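## Task

Place the red earphones in the small chest's middle drawer and the black earphones in its bottom drawer; at the end all drawers must be closed and the chest must still stand upright.

## Robot and tools

Robot: two arms, left_arm and right_arm, each a six-joint arm ending in a parallel two-finger gripper with a camera on the wrist. The fingers point along the gripper's +z axis and close along its y axis. end_effector_position is the point midway between the finger pads, roughly 1 cm short of the fingertips.

Frames: the scene frame has its origin at table-top height, halfway between the arms, a little behind the near table edge. +x points out over the table, +z points up, and +y points toward left_arm (image left/right does not follow arm names). left_arm's base sits near (+0.006, +0.302, +0.003) m and right_arm's near (+0.001, -0.303, +0.001) m, both almost aligned with the scene axes. Every hand pose, velocity, target and offset for an arm is expressed in that arm's own base frame; rotations turn about the Hand target's position. Printed positions can be a few cm off, worse at long reach.

execute_actions(actions, cameras): actions is a list of actions; each action is a table of 1 to 15 rows, one row per 1/30 s control step; a shorter table repeats its final row until step 15. Each row holds 14 numbers, all in [-1, 1]: left_arm dx, dy, dz, rx, ry, rz, opening, then right_arm's seven in the same order, always both arms. dx..rz are offsets, not poses: every row is measured from that arm's Hand target as it stood when the action began, so sending the same offset again moves further. Scale: 1.0 equals 0.6 m for dx/dy/dz and 180 degrees for the rotation vector rx/ry/rz. A translation longer than 1.0 gets shortened. opening is absolute: +1 fully open (0.094 m), -1 closed. To leave an arm alone, give it six zero pose numbers but still give its gripper its current opening, because 0 is itself a half-open command. cameras lists camera names, ["all"] or []; an empty actions list returns images by default plus scene number and task.

move(target, speed, blend, opening_speed, grip_force, blocking, cameras): target is one 14-number row (same layout, scale and base-frame axes as above) or a list of up to 15 such rows; every row is an offset from the Hand targets at the start of the move, not from the previous row. Paths are straight, end together, and are capped at 10 s. speed is path top speed in m/s, 0.002 to 2.9 (default 0.25), turning limited to twice that in rad/s; one value or one per target. blend, in metres, rounds corners of a list (0 means stop at each). opening_speed is the rate of opening change per second on the -1..+1 scale, at least 0.2; use it for gentle closing. grip_force is newtons per pad, 10 to 50, one value or one per arm, and persists; lower forces close slowly. blocking=false returns after about 0.5 s while motion continues. Paths do not avoid obstacles or the other arm; faster moves lag, stray and hit harder, and a target set far beyond a contact presses harder. The result adds a move: line giving the ending (done, off_target, moving, held, fault) and limits (paced = pose clipped, held = steps withheld).

wait(seconds 0..3600) lets time pass without new commands; stop() brakes a running move; zoom_image(camera, region [x0, y0, x1, y1] pixels, at most 504 wide and high) enlarges part of the newest image of cam_head_left, cam_head_right, cam_high, cam_low, cam_left_wrist or cam_right_wrist (each 896x504); read_manual(section "licences") gives licence text only; finished_scene(scene 1 or 2) ends the scene irreversibly and begins the next.

Results: end_effector_position (m) and end_effector_quat_wxyz per arm in its base frame; Hand target, the last commanded pose after clipping and the base for the next offsets; Tool commands; grip_measured on the opening scale (reads up to about 2.5 mm wide when empty, somewhat narrower than a held hard part); Joint positions (last number = opening in metres); Joint velocities (may say within noise); joint torques (offset and noisy, joints 1-3 wrap at ±28 N m); step readings for action calls; MOTOR HOT and FAULT lines.

Behaviour: orientation commands are limited to 40 degrees from the measured one each step. Grippers often stop short or sag under friction and load; check the result and send the remaining distance, and correct tilt. Tiny moves may go nowhere or sideways. An arm blocked by something keeps pushing until commanded back past its gripper. Avoid paths near an arm's own base (elbow can swing). Release by commanding an opening well above grip_measured.

Avoid: letting anything leave the table, dropping or releasing moving items, slamming, hard hits on fixtures (bar, spacers, plate, rail under and behind the bases) or the chest, contact between the arms or grippers (never close on the other arm's fingers), strain on wrist camera cables, and motor overheating from holding loads or stretched poses (75 °C warning, 90 °C arm folds and idles, 100 °C arm collapses). Loose objects may occasionally get nudged by the scene.

Each tool is called after "Emit:" as a command line: name --argument value for each argument, lists and objects as JSON in quotes; but a table of rows of numbers goes row by row, as --pt "numbers of a row", without its own name.

## Session

Emit:
execute_actions --actions '[]'

Scene clock: 0.00 s.
left_arm: end_effector_position=(+0.3869, +0.0351, +0.0865) grip_measured=+1.000 end_effector_quat_wxyz=(+0.572, -0.073, +0.815, +0.055) | right_arm: end_effector_position=(+0.3954, -0.0195, +0.0701) grip_measured=+1.000 end_effector_quat_wxyz=(+0.532, +0.032, +0.842, -0.088)
Joint positions: left_arm=[0.022 1.538 0.341 0.844 -0.153 -0.05 0.094] | right_arm=[0.051 1.586 0.413 0.729 0.229 -0.017 0.094]
Joint velocities: within noise
Joint torques (N m): no reading
Heat: left arm: 27 °C; right arm: 26 °C.
Hand target: left_arm +0.3909, +0.0354, +0.0963; +0.584, -0.074, +0.806, +0.054 | right_arm +0.3984, -0.0195, +0.0749; +0.538, +0.033, +0.838, -0.087
Tool commands: left_gripper/opening=+1.0 right_gripper/opening=+1.0

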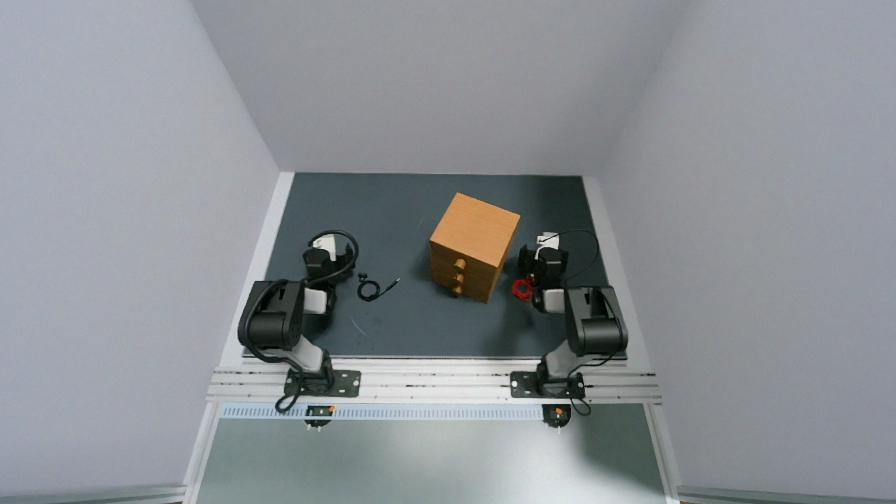

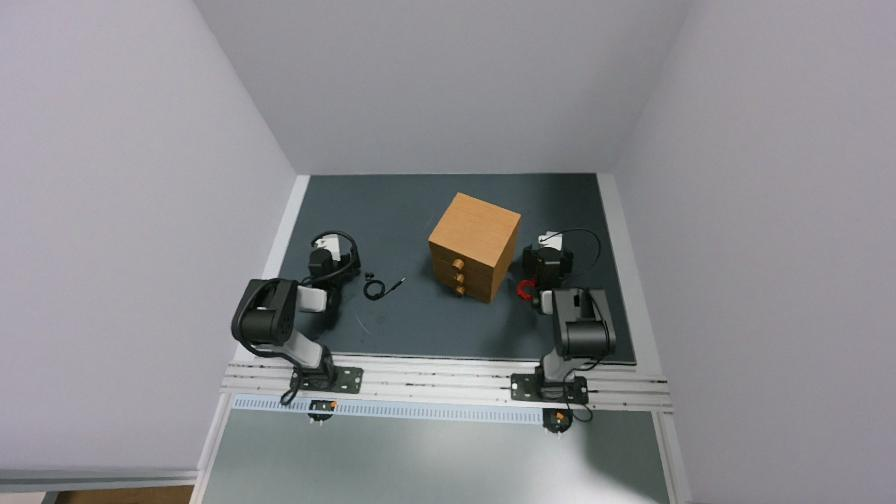

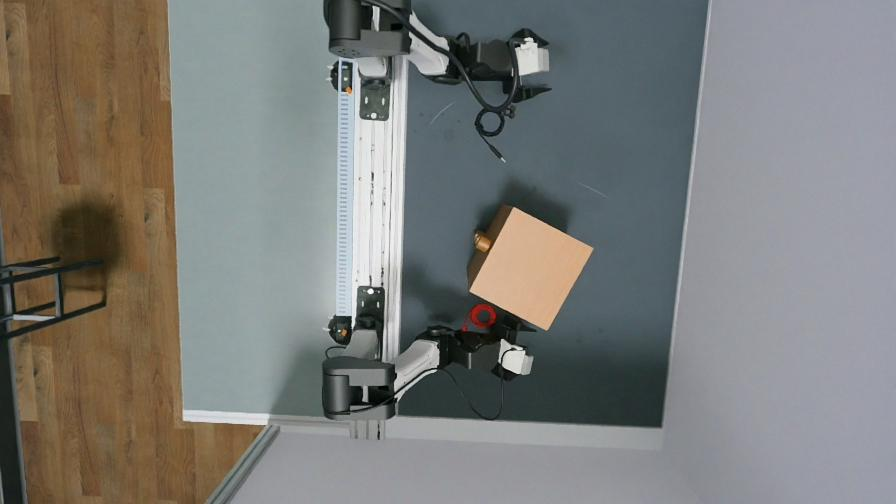

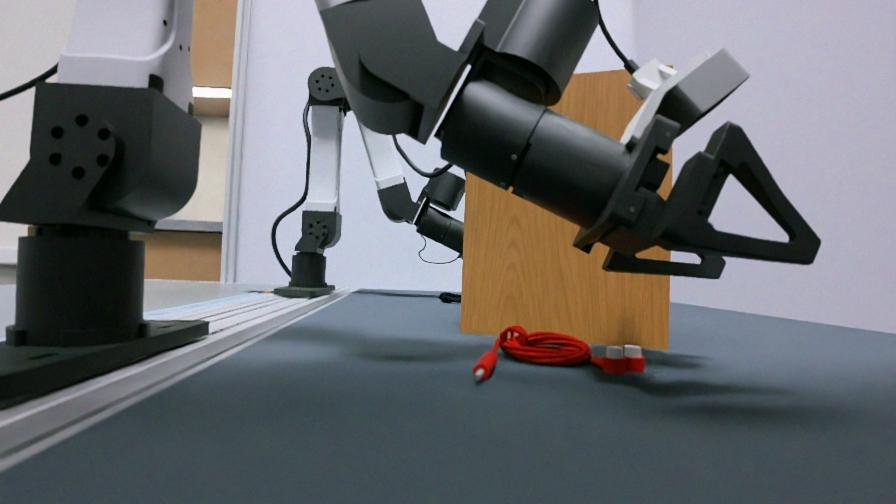

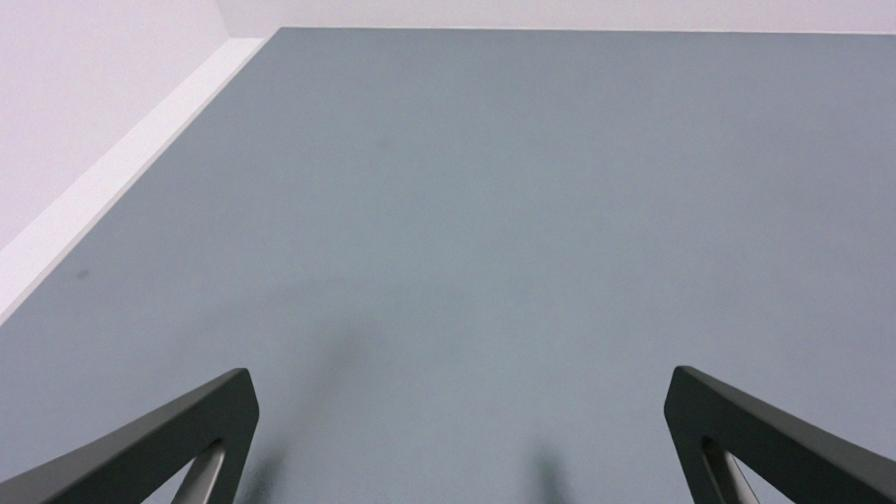

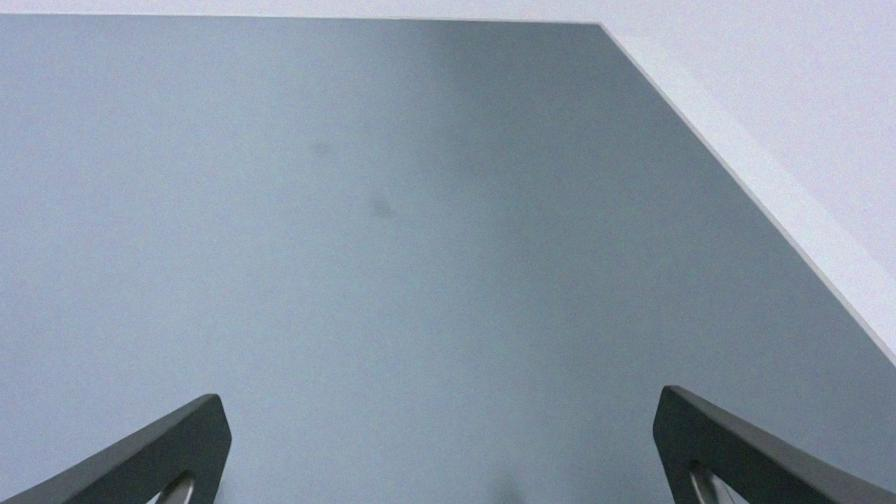

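Emit:
zoom_image --camera "cam_head_left" --region '[330, 180, 570, 315]'

Emit:
zoom_image --camera "cam_high" --region '[440, 90, 620, 350]'

Emit:
zoom_image --camera "cam_head_right" --region '[350, 180, 570, 315]'

Scaled by 2.100 from the camera's image (finer frame: 1280x720).

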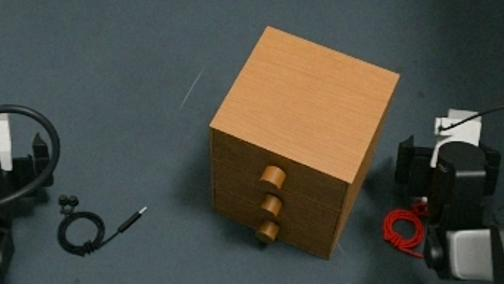

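Scaled by 1.938 from the camera's image (finer frame: 1280x720).

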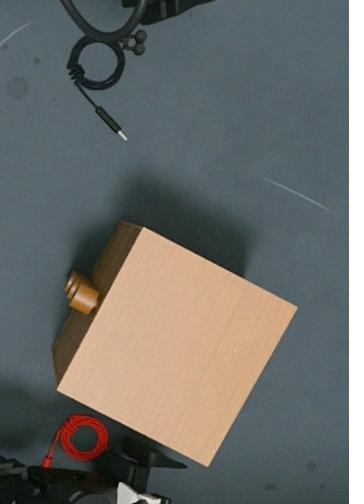

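Scaled by 2.291 from the camera's image (finer frame: 1280x720).

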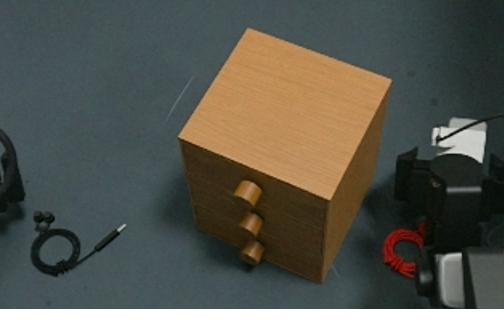

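Emit:
move --pt "-0.2 -0.15 0.15 0 0 -0.06 1 -0.15 -0.033 0.167 0 0 0 1" --pt "-0.433 -0.615 0.123 -0.002 -0.018 -0.201 1 -0.297 0.033 0.142 0.0226 0.12 0.1545 1" --blend 0.05 --speed 0.35 --cameras '["all"]'

Scene clock: 7.47 s.
left_arm: end_effector_position=(+0.1317, -0.3256, +0.1561) grip_measured=+1.000 end_effector_quat_wxyz=(+0.587, +0.200, +0.775, -0.118) | right_arm: end_effector_position=(+0.2174, +0.0003, +0.1499) grip_measured=+1.000 end_effector_quat_wxyz=(+0.369, -0.161, +0.913, +0.068)
Joint positions: left_arm=[-1.644 1.401 0.655 0.071 -1.102 -0.565 0.094] | right_arm=[-0.383 0.72 0.67 -0.901 -0.488 -0.573 0.094]
Joint torques (N m): left_arm=[-0.09 -4.08 8.65 1.59 -0.76 -0.27] | right_arm=[-0.17 0.4 9.24 1.53 -0.25 0]
Heat: left arm: 29 °C; right arm: 26 °C.
Hand target: left_arm +0.1312, -0.3335, +0.1701; +0.594, +0.176, +0.773, -0.135 | right_arm +0.2201, +0.0002, +0.1601; +0.377, -0.166, +0.909, +0.068
Off the commanded pose: left_arm 0.016 m, 3 deg | right_arm 0.011 m, 1 deg.
move: off_target (left_arm, right_arm)

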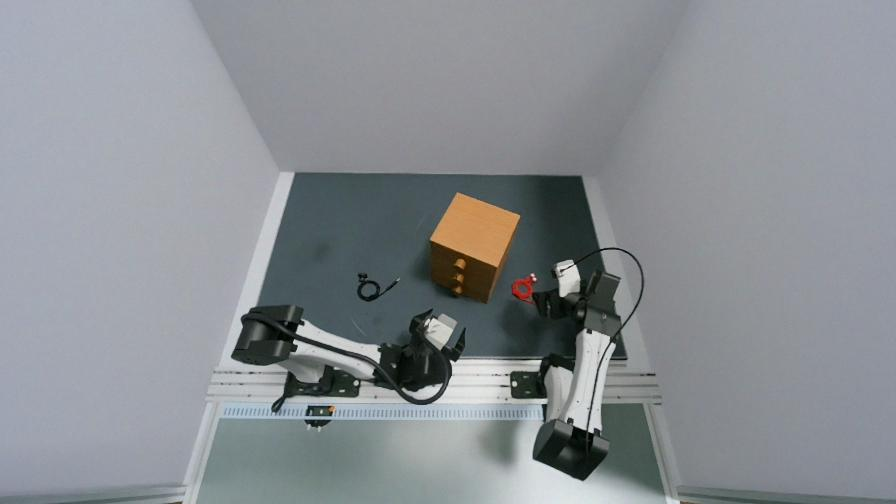

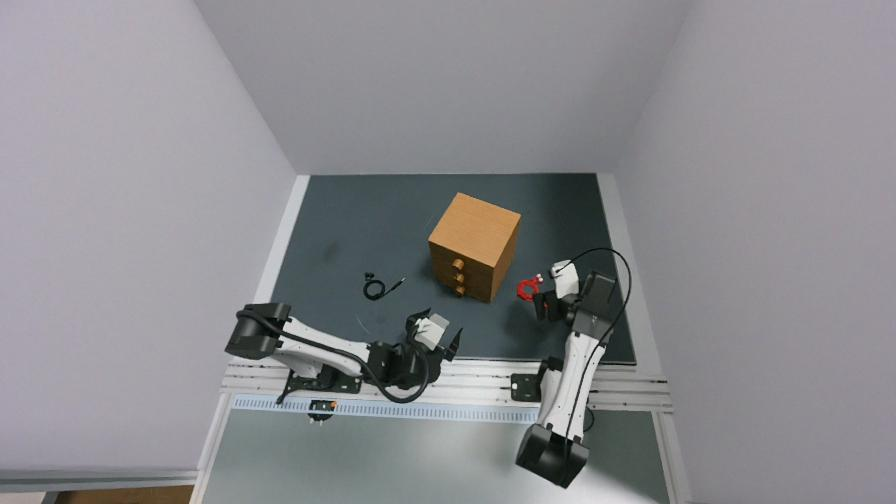

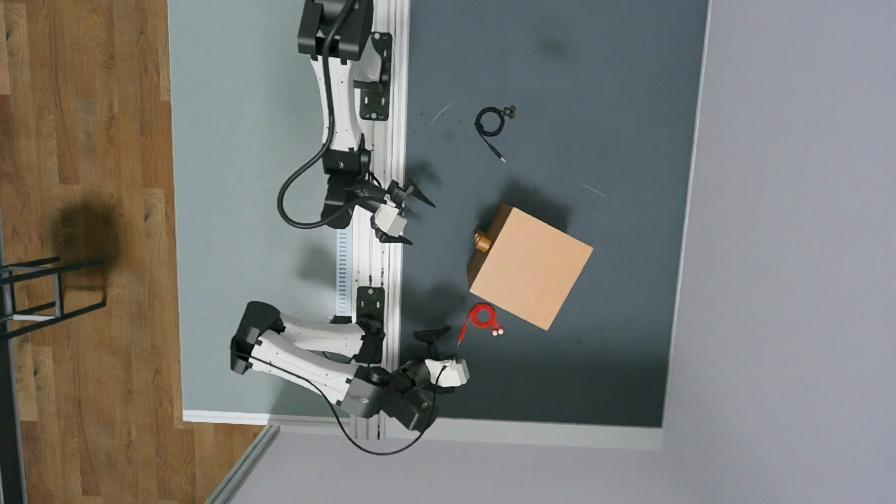

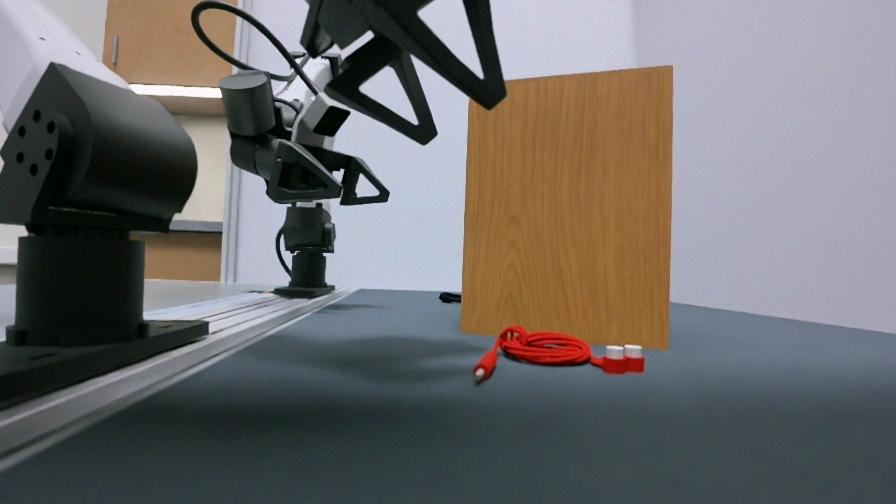

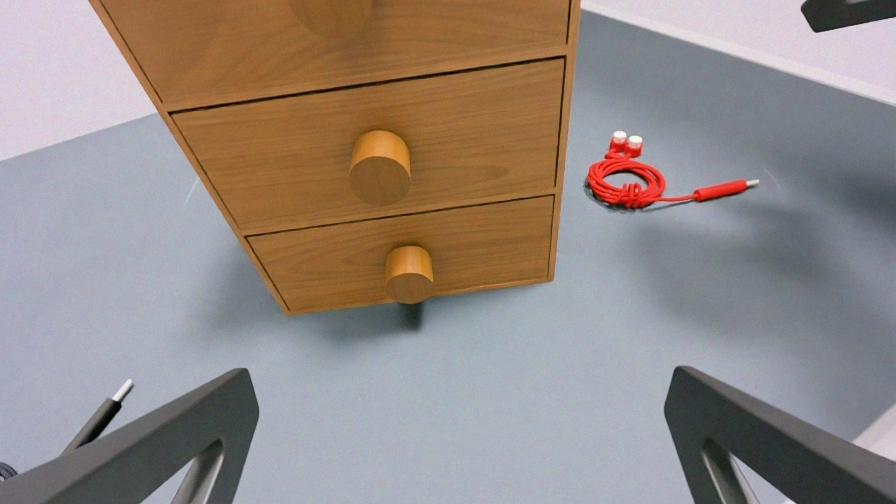

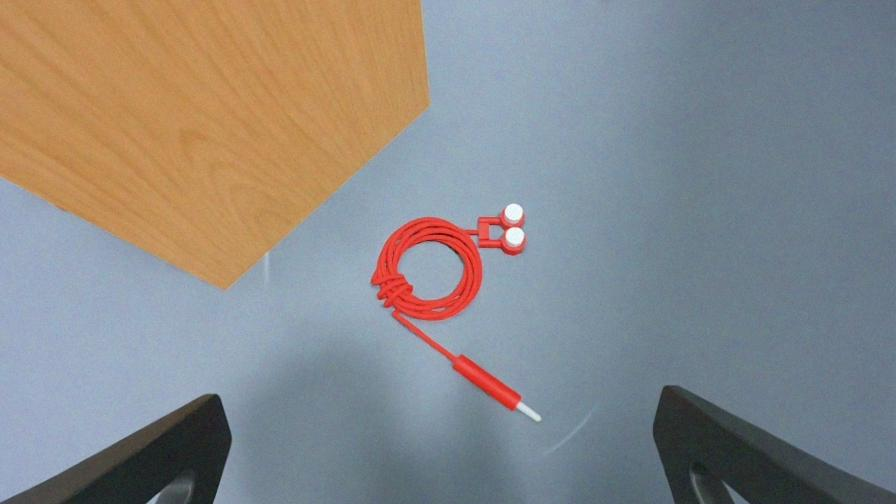

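Emit:
move --target '[0.17,-0.016,-0.057,-0.06,-0.0315,0.0115,0.2,0.127,0.02,-0.15,-0.029,0.078,0,-0.3]' --cameras '["cam_left_wrist","cam_right_wrist","cam_low"]'

Scene clock: 12.40 s.
left_arm: end_effector_position=(+0.2318, -0.3444, +0.1367) grip_measured=+0.202 end_effector_quat_wxyz=(+0.646, +0.113, +0.733, -0.181) | right_arm: end_effector_position=(+0.2824, +0.0142, +0.0617) grip_measured=-0.298 end_effector_quat_wxyz=(+0.239, -0.174, +0.954, +0.056)
Joint positions: left_arm=[-1.305 1.749 0.54 1.054 -0.873 -0.24 0.056] | right_arm=[-0.092 1.253 0.679 -0.555 -0.231 -0.401 0.033]
Joint torques (N m): left_arm=[1.11 -5.74 3.38 2.24 -0.03 0.07] | right_arm=[0.87 -2.84 8.9 1.57 0.06 0.15]
Heat: left arm: 30 °C; right arm: 27 °C.
Hand target: left_arm +0.2332, -0.3431, +0.1360; +0.648, +0.112, +0.730, -0.187 | right_arm +0.2963, +0.0123, +0.0701; +0.255, -0.173, +0.950, +0.047
Off the commanded pose: left_arm 0.002 m, 1 deg | right_arm 0.016 m, 2 deg.
move: off_target (right_arm)
Images, in order (width x height): cam_low 896x504, cam_left_wrist 896x504, cam_right_wrist 896x504.

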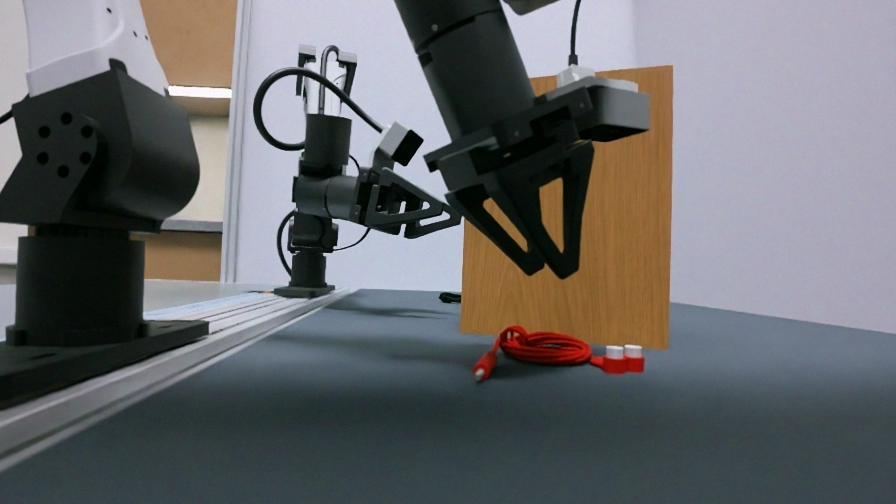

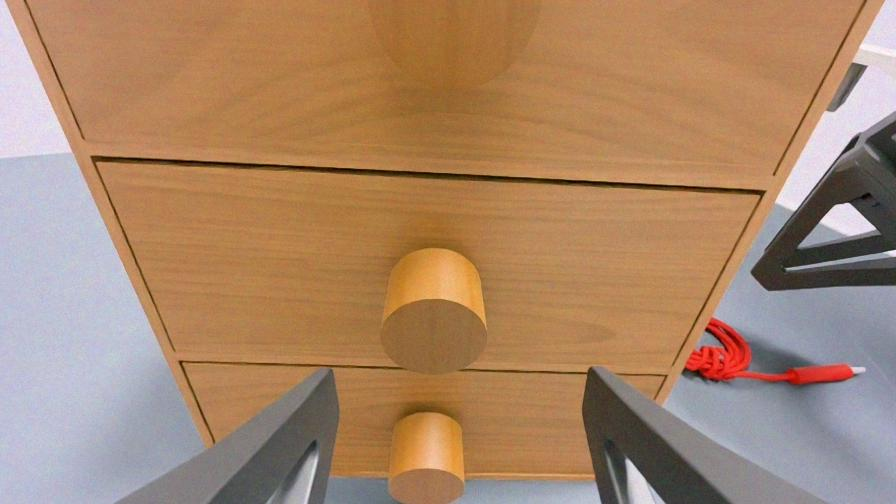

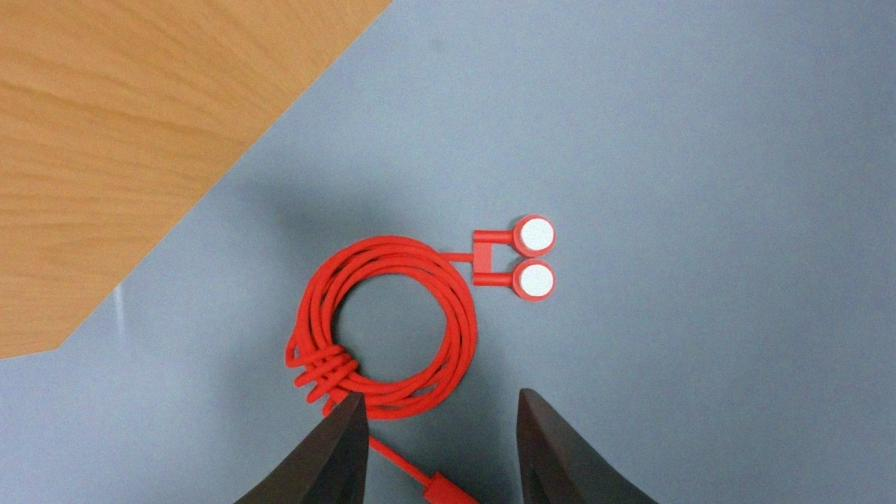

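Emit:
move --target '[0.08,-0.031,-0.0135,0,0,0,0.2,0.0185,0,-0.072,0,0,0,-0.3]' --speed 0.12 --cameras '["cam_left_wrist","cam_right_wrist"]'

Scene clock: 14.87 s.
left_arm: end_effector_position=(+0.2757, -0.3522, +0.1144) grip_measured=+0.202 end_effector_quat_wxyz=(+0.638, +0.122, +0.742, -0.166) | right_arm: end_effector_position=(+0.3080, +0.0127, +0.0337) grip_measured=-0.298 end_effector_quat_wxyz=(+0.259, -0.176, +0.948, +0.050)
Joint positions: left_arm=[-1.175 1.88 0.623 1.078 -0.748 -0.214 0.056] | right_arm=[-0.087 1.389 0.633 -0.328 -0.229 -0.398 0.033]
Joint torques (N m): left_arm=[1.14 -6.61 6.72 2.35 0.05 0.06] | right_arm=[0.87 -3.6 4.77 1.64 0.06 0.15]
Heat: left arm: 30 °C; right arm: 28 °C.
Hand target: left_arm +0.2812, -0.3617, +0.1279; +0.648, +0.112, +0.730, -0.187 | right_arm +0.3075, +0.0122, +0.0270; +0.255, -0.173, +0.950, +0.047
Off the commanded pose: left_arm 0.017 m, 3 deg | right_arm 0.007 m, 1 deg.
move: off_target (left_arm)

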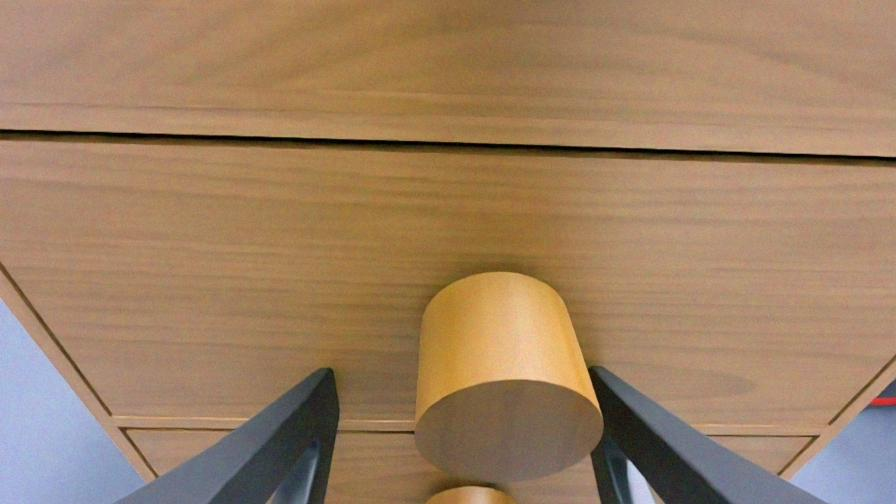

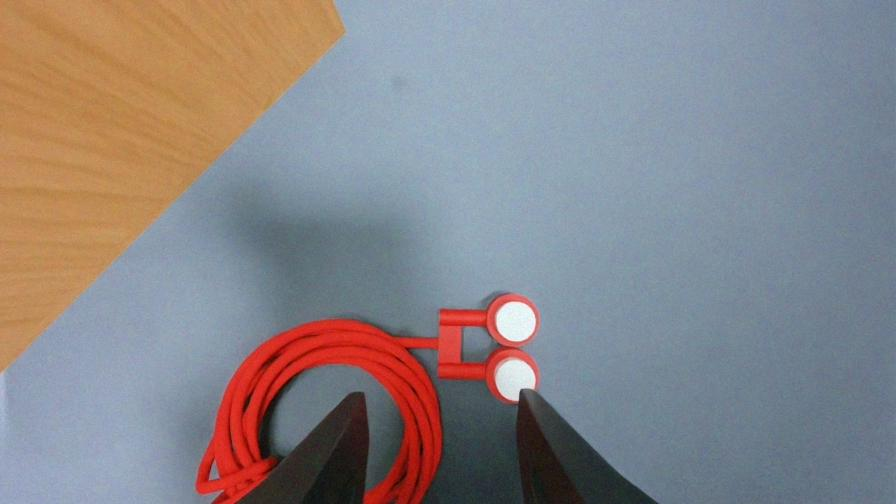

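Emit:
move --target '[-0.01,-0.01,0.022,0,0,0,0.2,-0.019,0.005,-0.038,0,0,0,-0.42]' --speed 0.1 --cameras '["cam_left_wrist","cam_right_wrist"]'

Scene clock: 17.07 s.
left_arm: end_effector_position=(+0.2753, -0.3551, +0.1142) grip_measured=+0.202 end_effector_quat_wxyz=(+0.635, +0.127, +0.746, -0.157) | right_arm: end_effector_position=(+0.2974, +0.0157, +0.0107) grip_measured=-0.418 end_effector_quat_wxyz=(+0.259, -0.176, +0.948, +0.050)
Joint positions: left_arm=[-1.181 1.875 0.643 1.03 -0.76 -0.214 0.056] | right_arm=[-0.078 1.406 0.538 -0.214 -0.225 -0.389 0.027]
Joint torques (N m): left_arm=[-0.46 -10.25 7.13 2.07 -0.11 0] | right_arm=[0.87 -3.48 4.37 1.63 0.07 0.16]
Heat: left arm: 30 °C; right arm: 28 °C.
Hand target: left_arm +0.2751, -0.3678, +0.1410; +0.648, +0.112, +0.730, -0.187 | right_arm +0.2961, +0.0152, +0.0042; +0.255, -0.173, +0.950, +0.047
Off the commanded pose: left_arm 0.030 m, 5 deg | right_arm 0.007 m, 1 deg.
move: off_target (left_arm)

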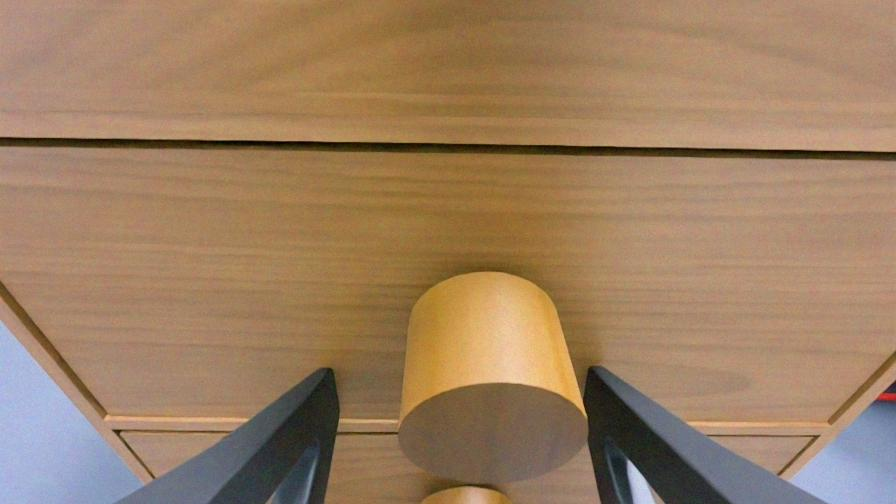

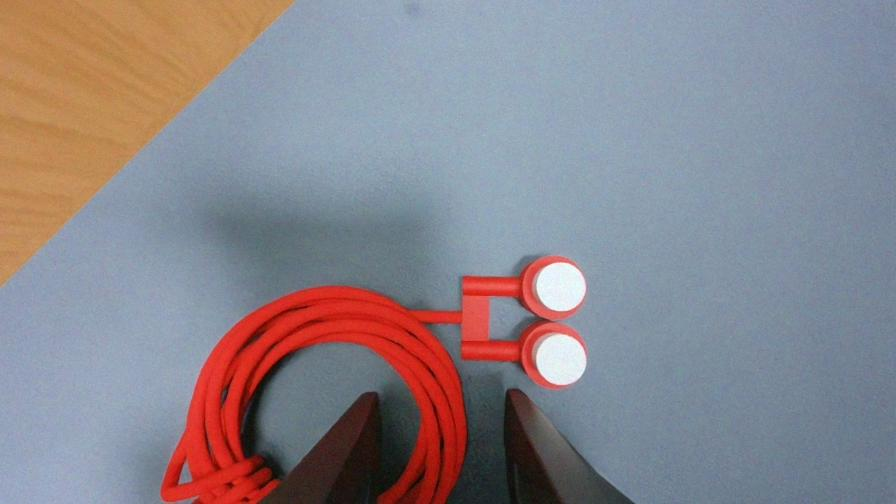

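Emit:
move --pt "-0.018 0.015 -0.007 0 0 0 0.4 0 0 -0.009 0 0 0 -0.42" --pt "-0.018 0.015 -0.007 0 0 0 0.4 0 0 -0.009 0 0 0 -1" --speed 0.1 --grip_force '[50,30]' --cameras '["cam_left_wrist","cam_right_wrist"]'

Scene clock: 19.90 s.
left_arm: end_effector_position=(+0.2691, -0.3595, +0.1223) grip_measured=+0.398 end_effector_quat_wxyz=(+0.639, +0.125, +0.740, -0.169) | right_arm: end_effector_position=(+0.2989, +0.0155, +0.0060) grip_measured=-0.905 end_effector_quat_wxyz=(+0.262, -0.176, +0.948, +0.049)
Joint positions: left_arm=[-1.201 1.861 0.643 1.041 -0.768 -0.214 0.066] | right_arm=[-0.078 1.424 0.527 -0.179 -0.224 -0.389 0.004]
Joint torques (N m): left_arm=[-0.58 -10.18 3.22 2.31 -0.26 -0.05] | right_arm=[0.85 -3.48 4.19 1.62 0.06 0.15]
Heat: left arm: 30 °C; right arm: 28 °C.
Hand target: left_arm +0.2644, -0.3588, +0.1368; +0.648, +0.112, +0.730, -0.187 | right_arm +0.2961, +0.0152, -0.0012; +0.255, -0.173, +0.950, +0.047
Off the commanded pose: left_arm 0.015 m, 3 deg | right_arm 0.008 m, 1 deg.
grip_force (N): 50, 30
move: off_target (left_arm)

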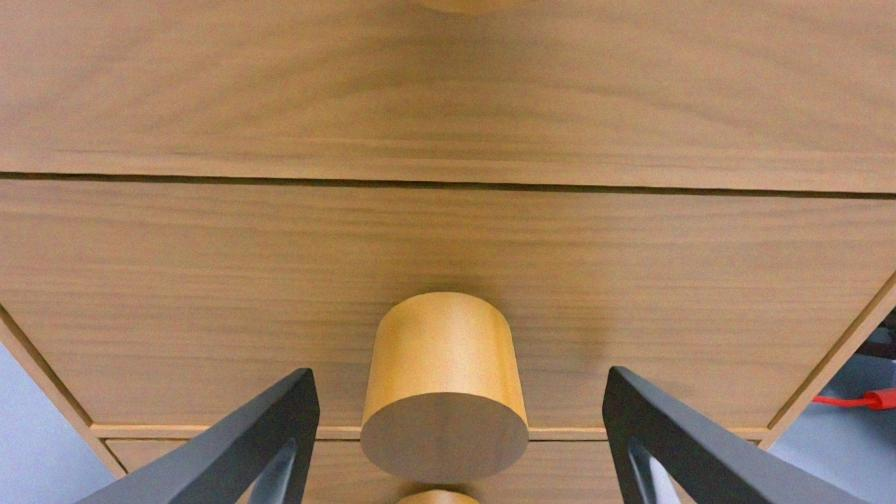

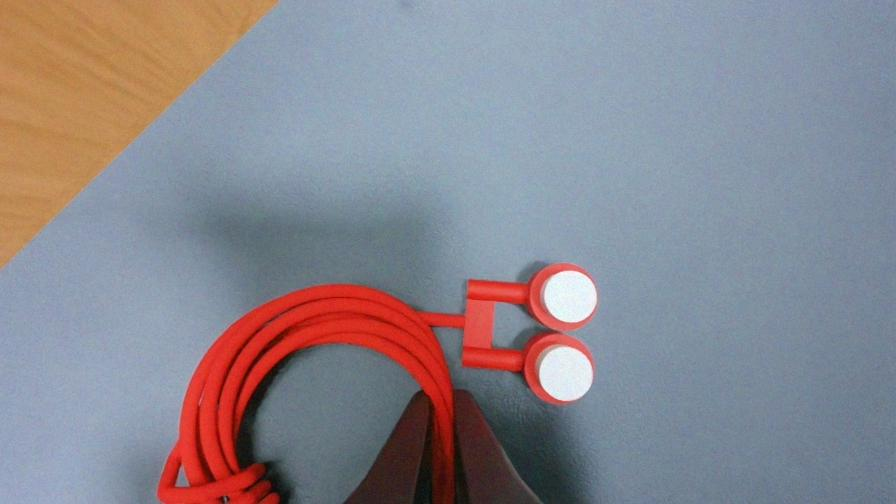

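Emit:
move --pt "0.005 -0.003 0.013 0 0 0 0.4 -0.01 -0.015 0.1 0 0 0 -1" --pt "0.005 -0.003 0.013 0 0 0 -0.4 -0.18 0 0.4 0 0 0 -1" --speed 0.2 --cameras '["cam_left_wrist","cam_right_wrist","cam_low"]'

Scene clock: 24.20 s.
left_arm: end_effector_position=(+0.2693, -0.3575, +0.1288) grip_measured=-0.396 end_effector_quat_wxyz=(+0.641, +0.120, +0.739, -0.168) | right_arm: end_effector_position=(+0.1860, +0.0142, +0.2309) grip_measured=-0.908 end_effector_quat_wxyz=(+0.247, -0.170, +0.953, +0.044)
Joint positions: left_arm=[-1.201 1.837 0.643 1.025 -0.776 -0.214 0.028] | right_arm=[-0.138 0.909 1.2 -1.406 -0.231 -0.437 0.004]
Joint torques (N m): left_arm=[0.01 -10.1 4.74 2.04 -0.08 -0.02] | right_arm=[-0.2 0.02 8.12 1.26 -0.18 0]
Heat: left arm: 30 °C; right arm: 29 °C.
Hand target: left_arm +0.2674, -0.3606, +0.1446; +0.648, +0.112, +0.730, -0.187 | right_arm +0.1880, +0.0153, +0.2387; +0.255, -0.173, +0.950, +0.047
Off the commanded pose: left_arm 0.016 m, 3 deg | right_arm 0.008 m, 1 deg.
grip_force (N): 50, 30
move: off_target (left_arm); target 2's new opening was sent with left_arm's hand 0.016 m and 3 deg from that target
Images, in order (width x height): cam_low 896x504, cam_left_wrist 896x504, cam_right_wrist 896x504.

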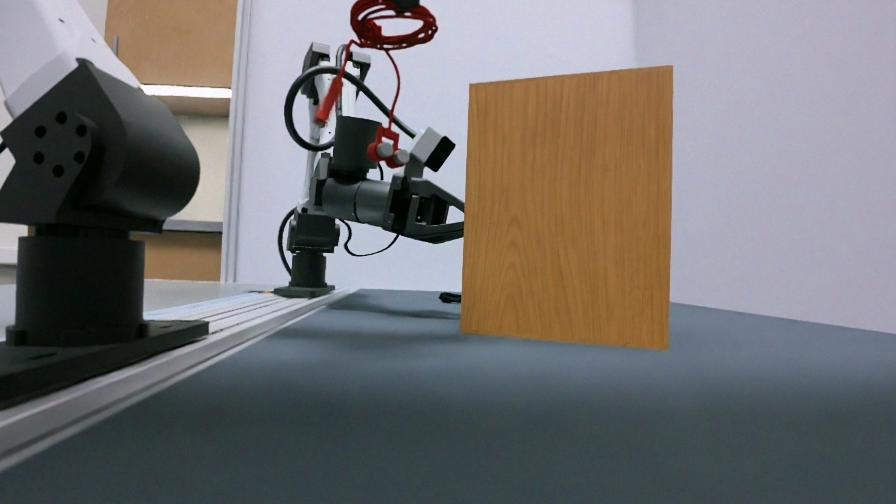

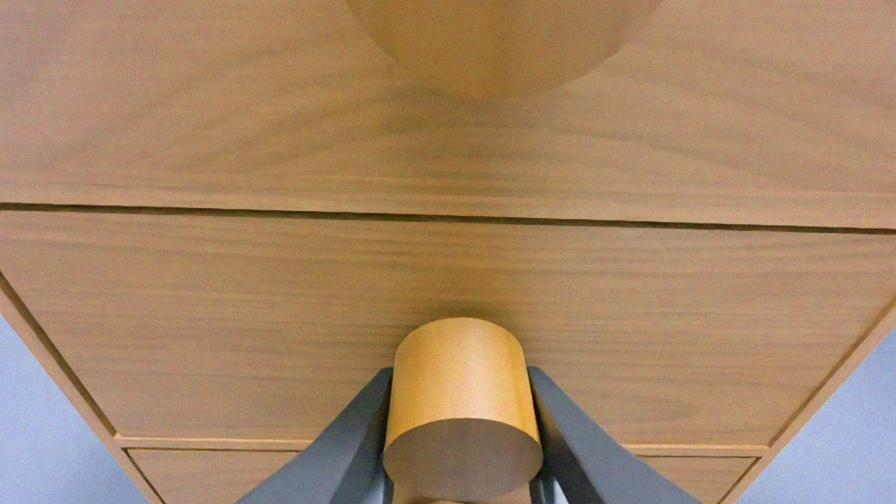

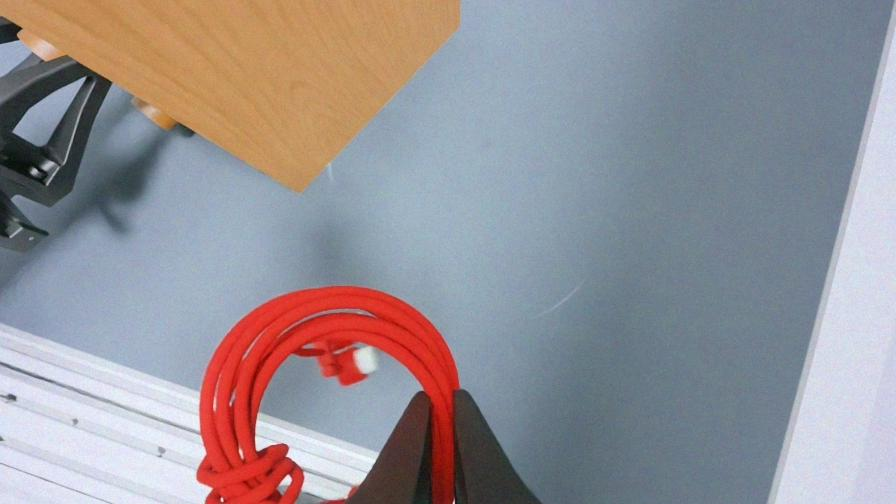

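Emit:
move --target '[-0.14,0.067,0,0,0,0,-0.45,0,0,0,0,0,0,-1]' --speed 0.12 --cameras '["cam_left_wrist","cam_right_wrist","cam_high","cam_head_right"]'

Scene clock: 26.00 s.
left_arm: end_effector_position=(+0.1881, -0.3197, +0.1288) grip_measured=-0.430 end_effector_quat_wxyz=(+0.640, +0.128, +0.740, -0.164) | right_arm: end_effector_position=(+0.1860, +0.0142, +0.2309) grip_measured=-0.908 end_effector_quat_wxyz=(+0.247, -0.170, +0.953, +0.044)
Joint positions: left_arm=[-1.448 1.636 0.423 0.972 -1.014 -0.286 0.027] | right_arm=[-0.138 0.909 1.2 -1.406 -0.231 -0.437 0.004]
Joint torques (N m): left_arm=[-0.91 -8.43 3.86 2.22 -0.37 0.06] | right_arm=[-0.18 0.01 8.05 1.27 -0.18 -0.01]
Heat: left arm: 30 °C; right arm: 29 °C.
Hand target: left_arm +0.1834, -0.3203, +0.1446; +0.648, +0.112, +0.730, -0.187 | right_arm +0.1880, +0.0153, +0.2387; +0.255, -0.173, +0.950, +0.047
Off the commanded pose: left_arm 0.017 m, 3 deg | right_arm 0.008 m, 1 deg.
grip_force (N): 50, 30
move: off_target (left_arm)
Images, in order (width x height): cam_head_right 896x504, cam_high 896x504, cam_left_wrist 896x504, cam_right_wrist 896x504.

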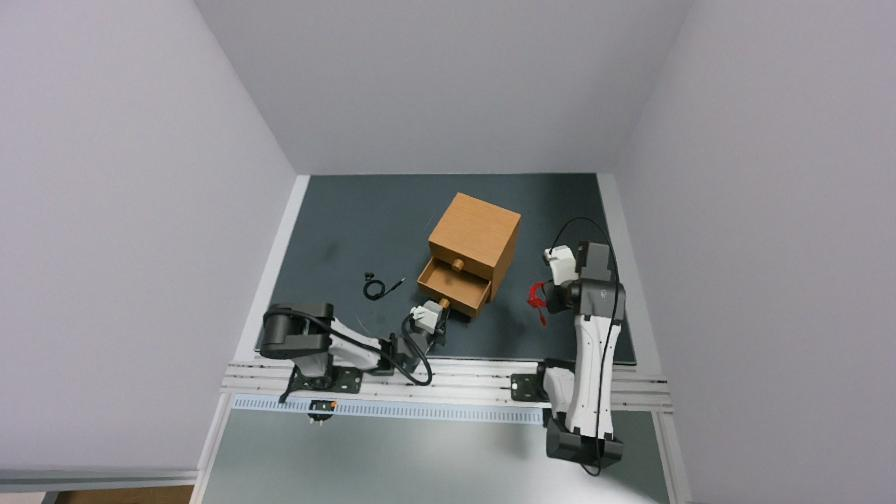

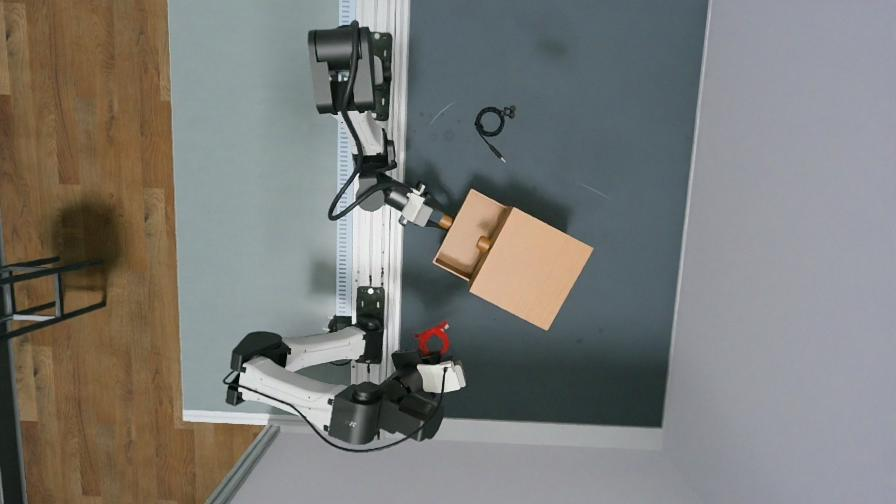

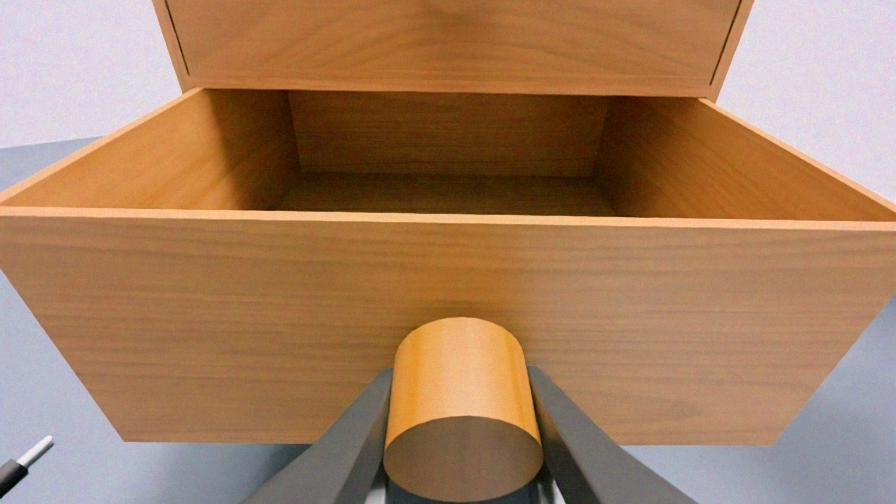

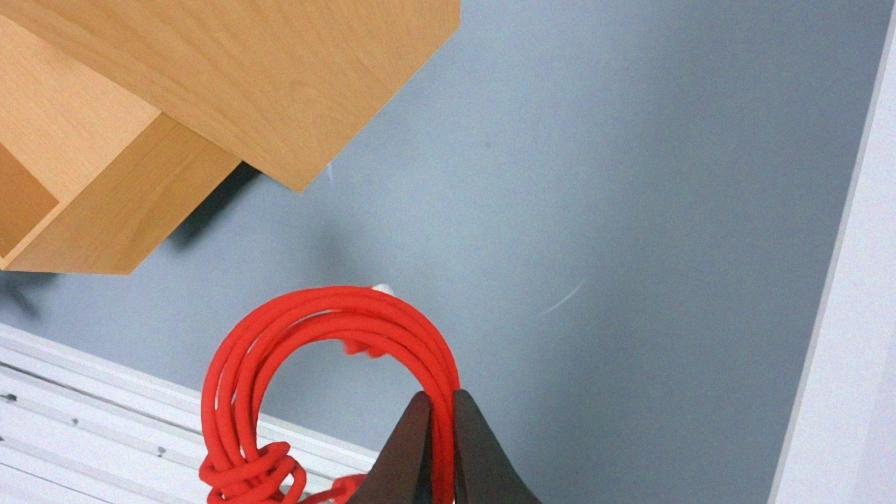

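Emit:
move --pt "-0.03 0.0143 0 0 0 0 -0.45 0 0.225 0.103 0.0602 -0.125 0.0565 -1" --pt "-0.03 0.0143 0 0 0 0 -0.45 0.055 0.397 0.05 0.0602 -0.125 0.0565 -1" --speed 0.2 --blend 0.03 --cameras '["cam_left_wrist","cam_right_wrist","cam_high","cam_head_right"]'

Scene clock: 30.63 s.
left_arm: end_effector_position=(+0.1700, -0.3114, +0.1293) grip_measured=-0.430 end_effector_quat_wxyz=(+0.641, +0.128, +0.739, -0.165) | right_arm: end_effector_position=(+0.2171, +0.2490, +0.2631) grip_measured=-0.908 end_effector_quat_wxyz=(+0.435, -0.246, +0.858, +0.119)
Joint positions: left_arm=[-1.519 1.59 0.388 0.934 -1.08 -0.318 0.027] | right_arm=[1.065 1.104 1.124 -0.724 0.41 0.314 0.004]
Joint torques (N m): left_arm=[-1.1 -7.99 3.96 2.18 -0.44 0.1] | right_arm=[0.7 -2.32 7.54 2.21 0.33 0.16]
Heat: left arm: 30 °C; right arm: 30 °C.
Hand target: left_arm +0.1654, -0.3118, +0.1446; +0.648, +0.112, +0.730, -0.187 | right_arm +0.2210, +0.2535, +0.2686; +0.445, -0.237, +0.855, +0.123
Off the commanded pose: left_arm 0.016 m, 3 deg | right_arm 0.008 m, 2 deg.
grip_force (N): 50, 30
move: off_target (left_arm)
Images, in order (width x height): cam_head_right 896x504, cam_high 896x504, cam_left_wrist 896x504, cam_right_wrist 896x504.

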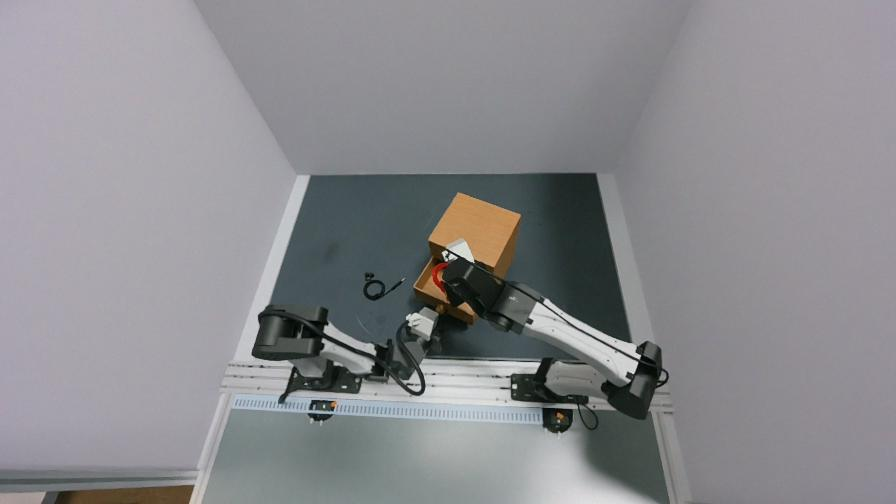

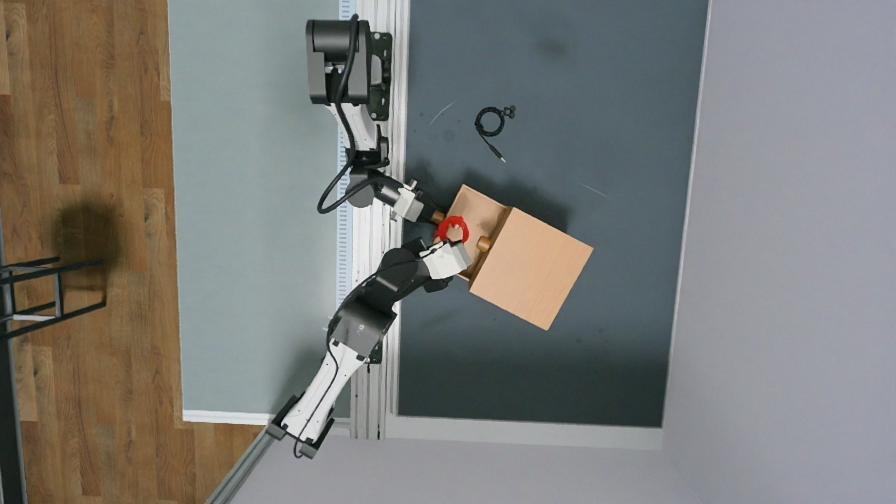

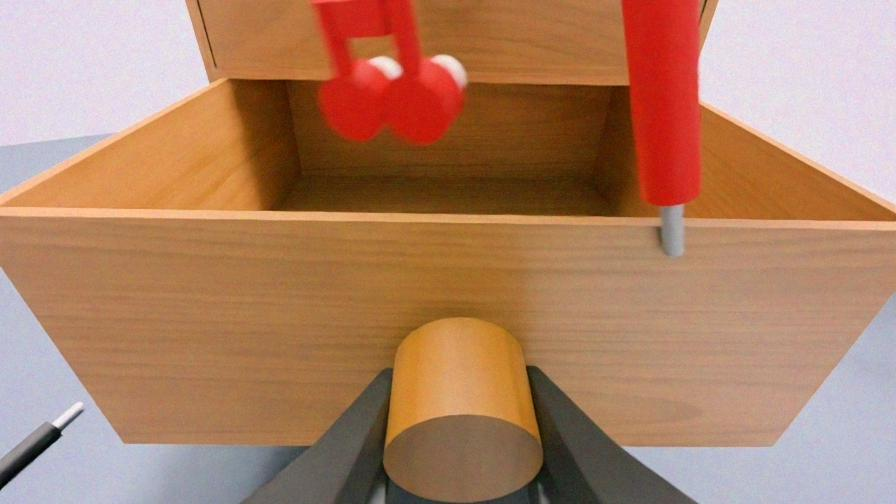

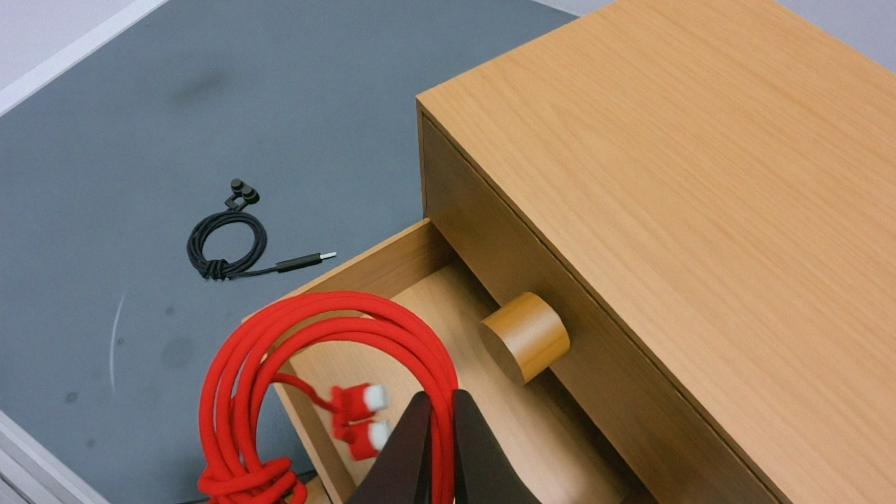

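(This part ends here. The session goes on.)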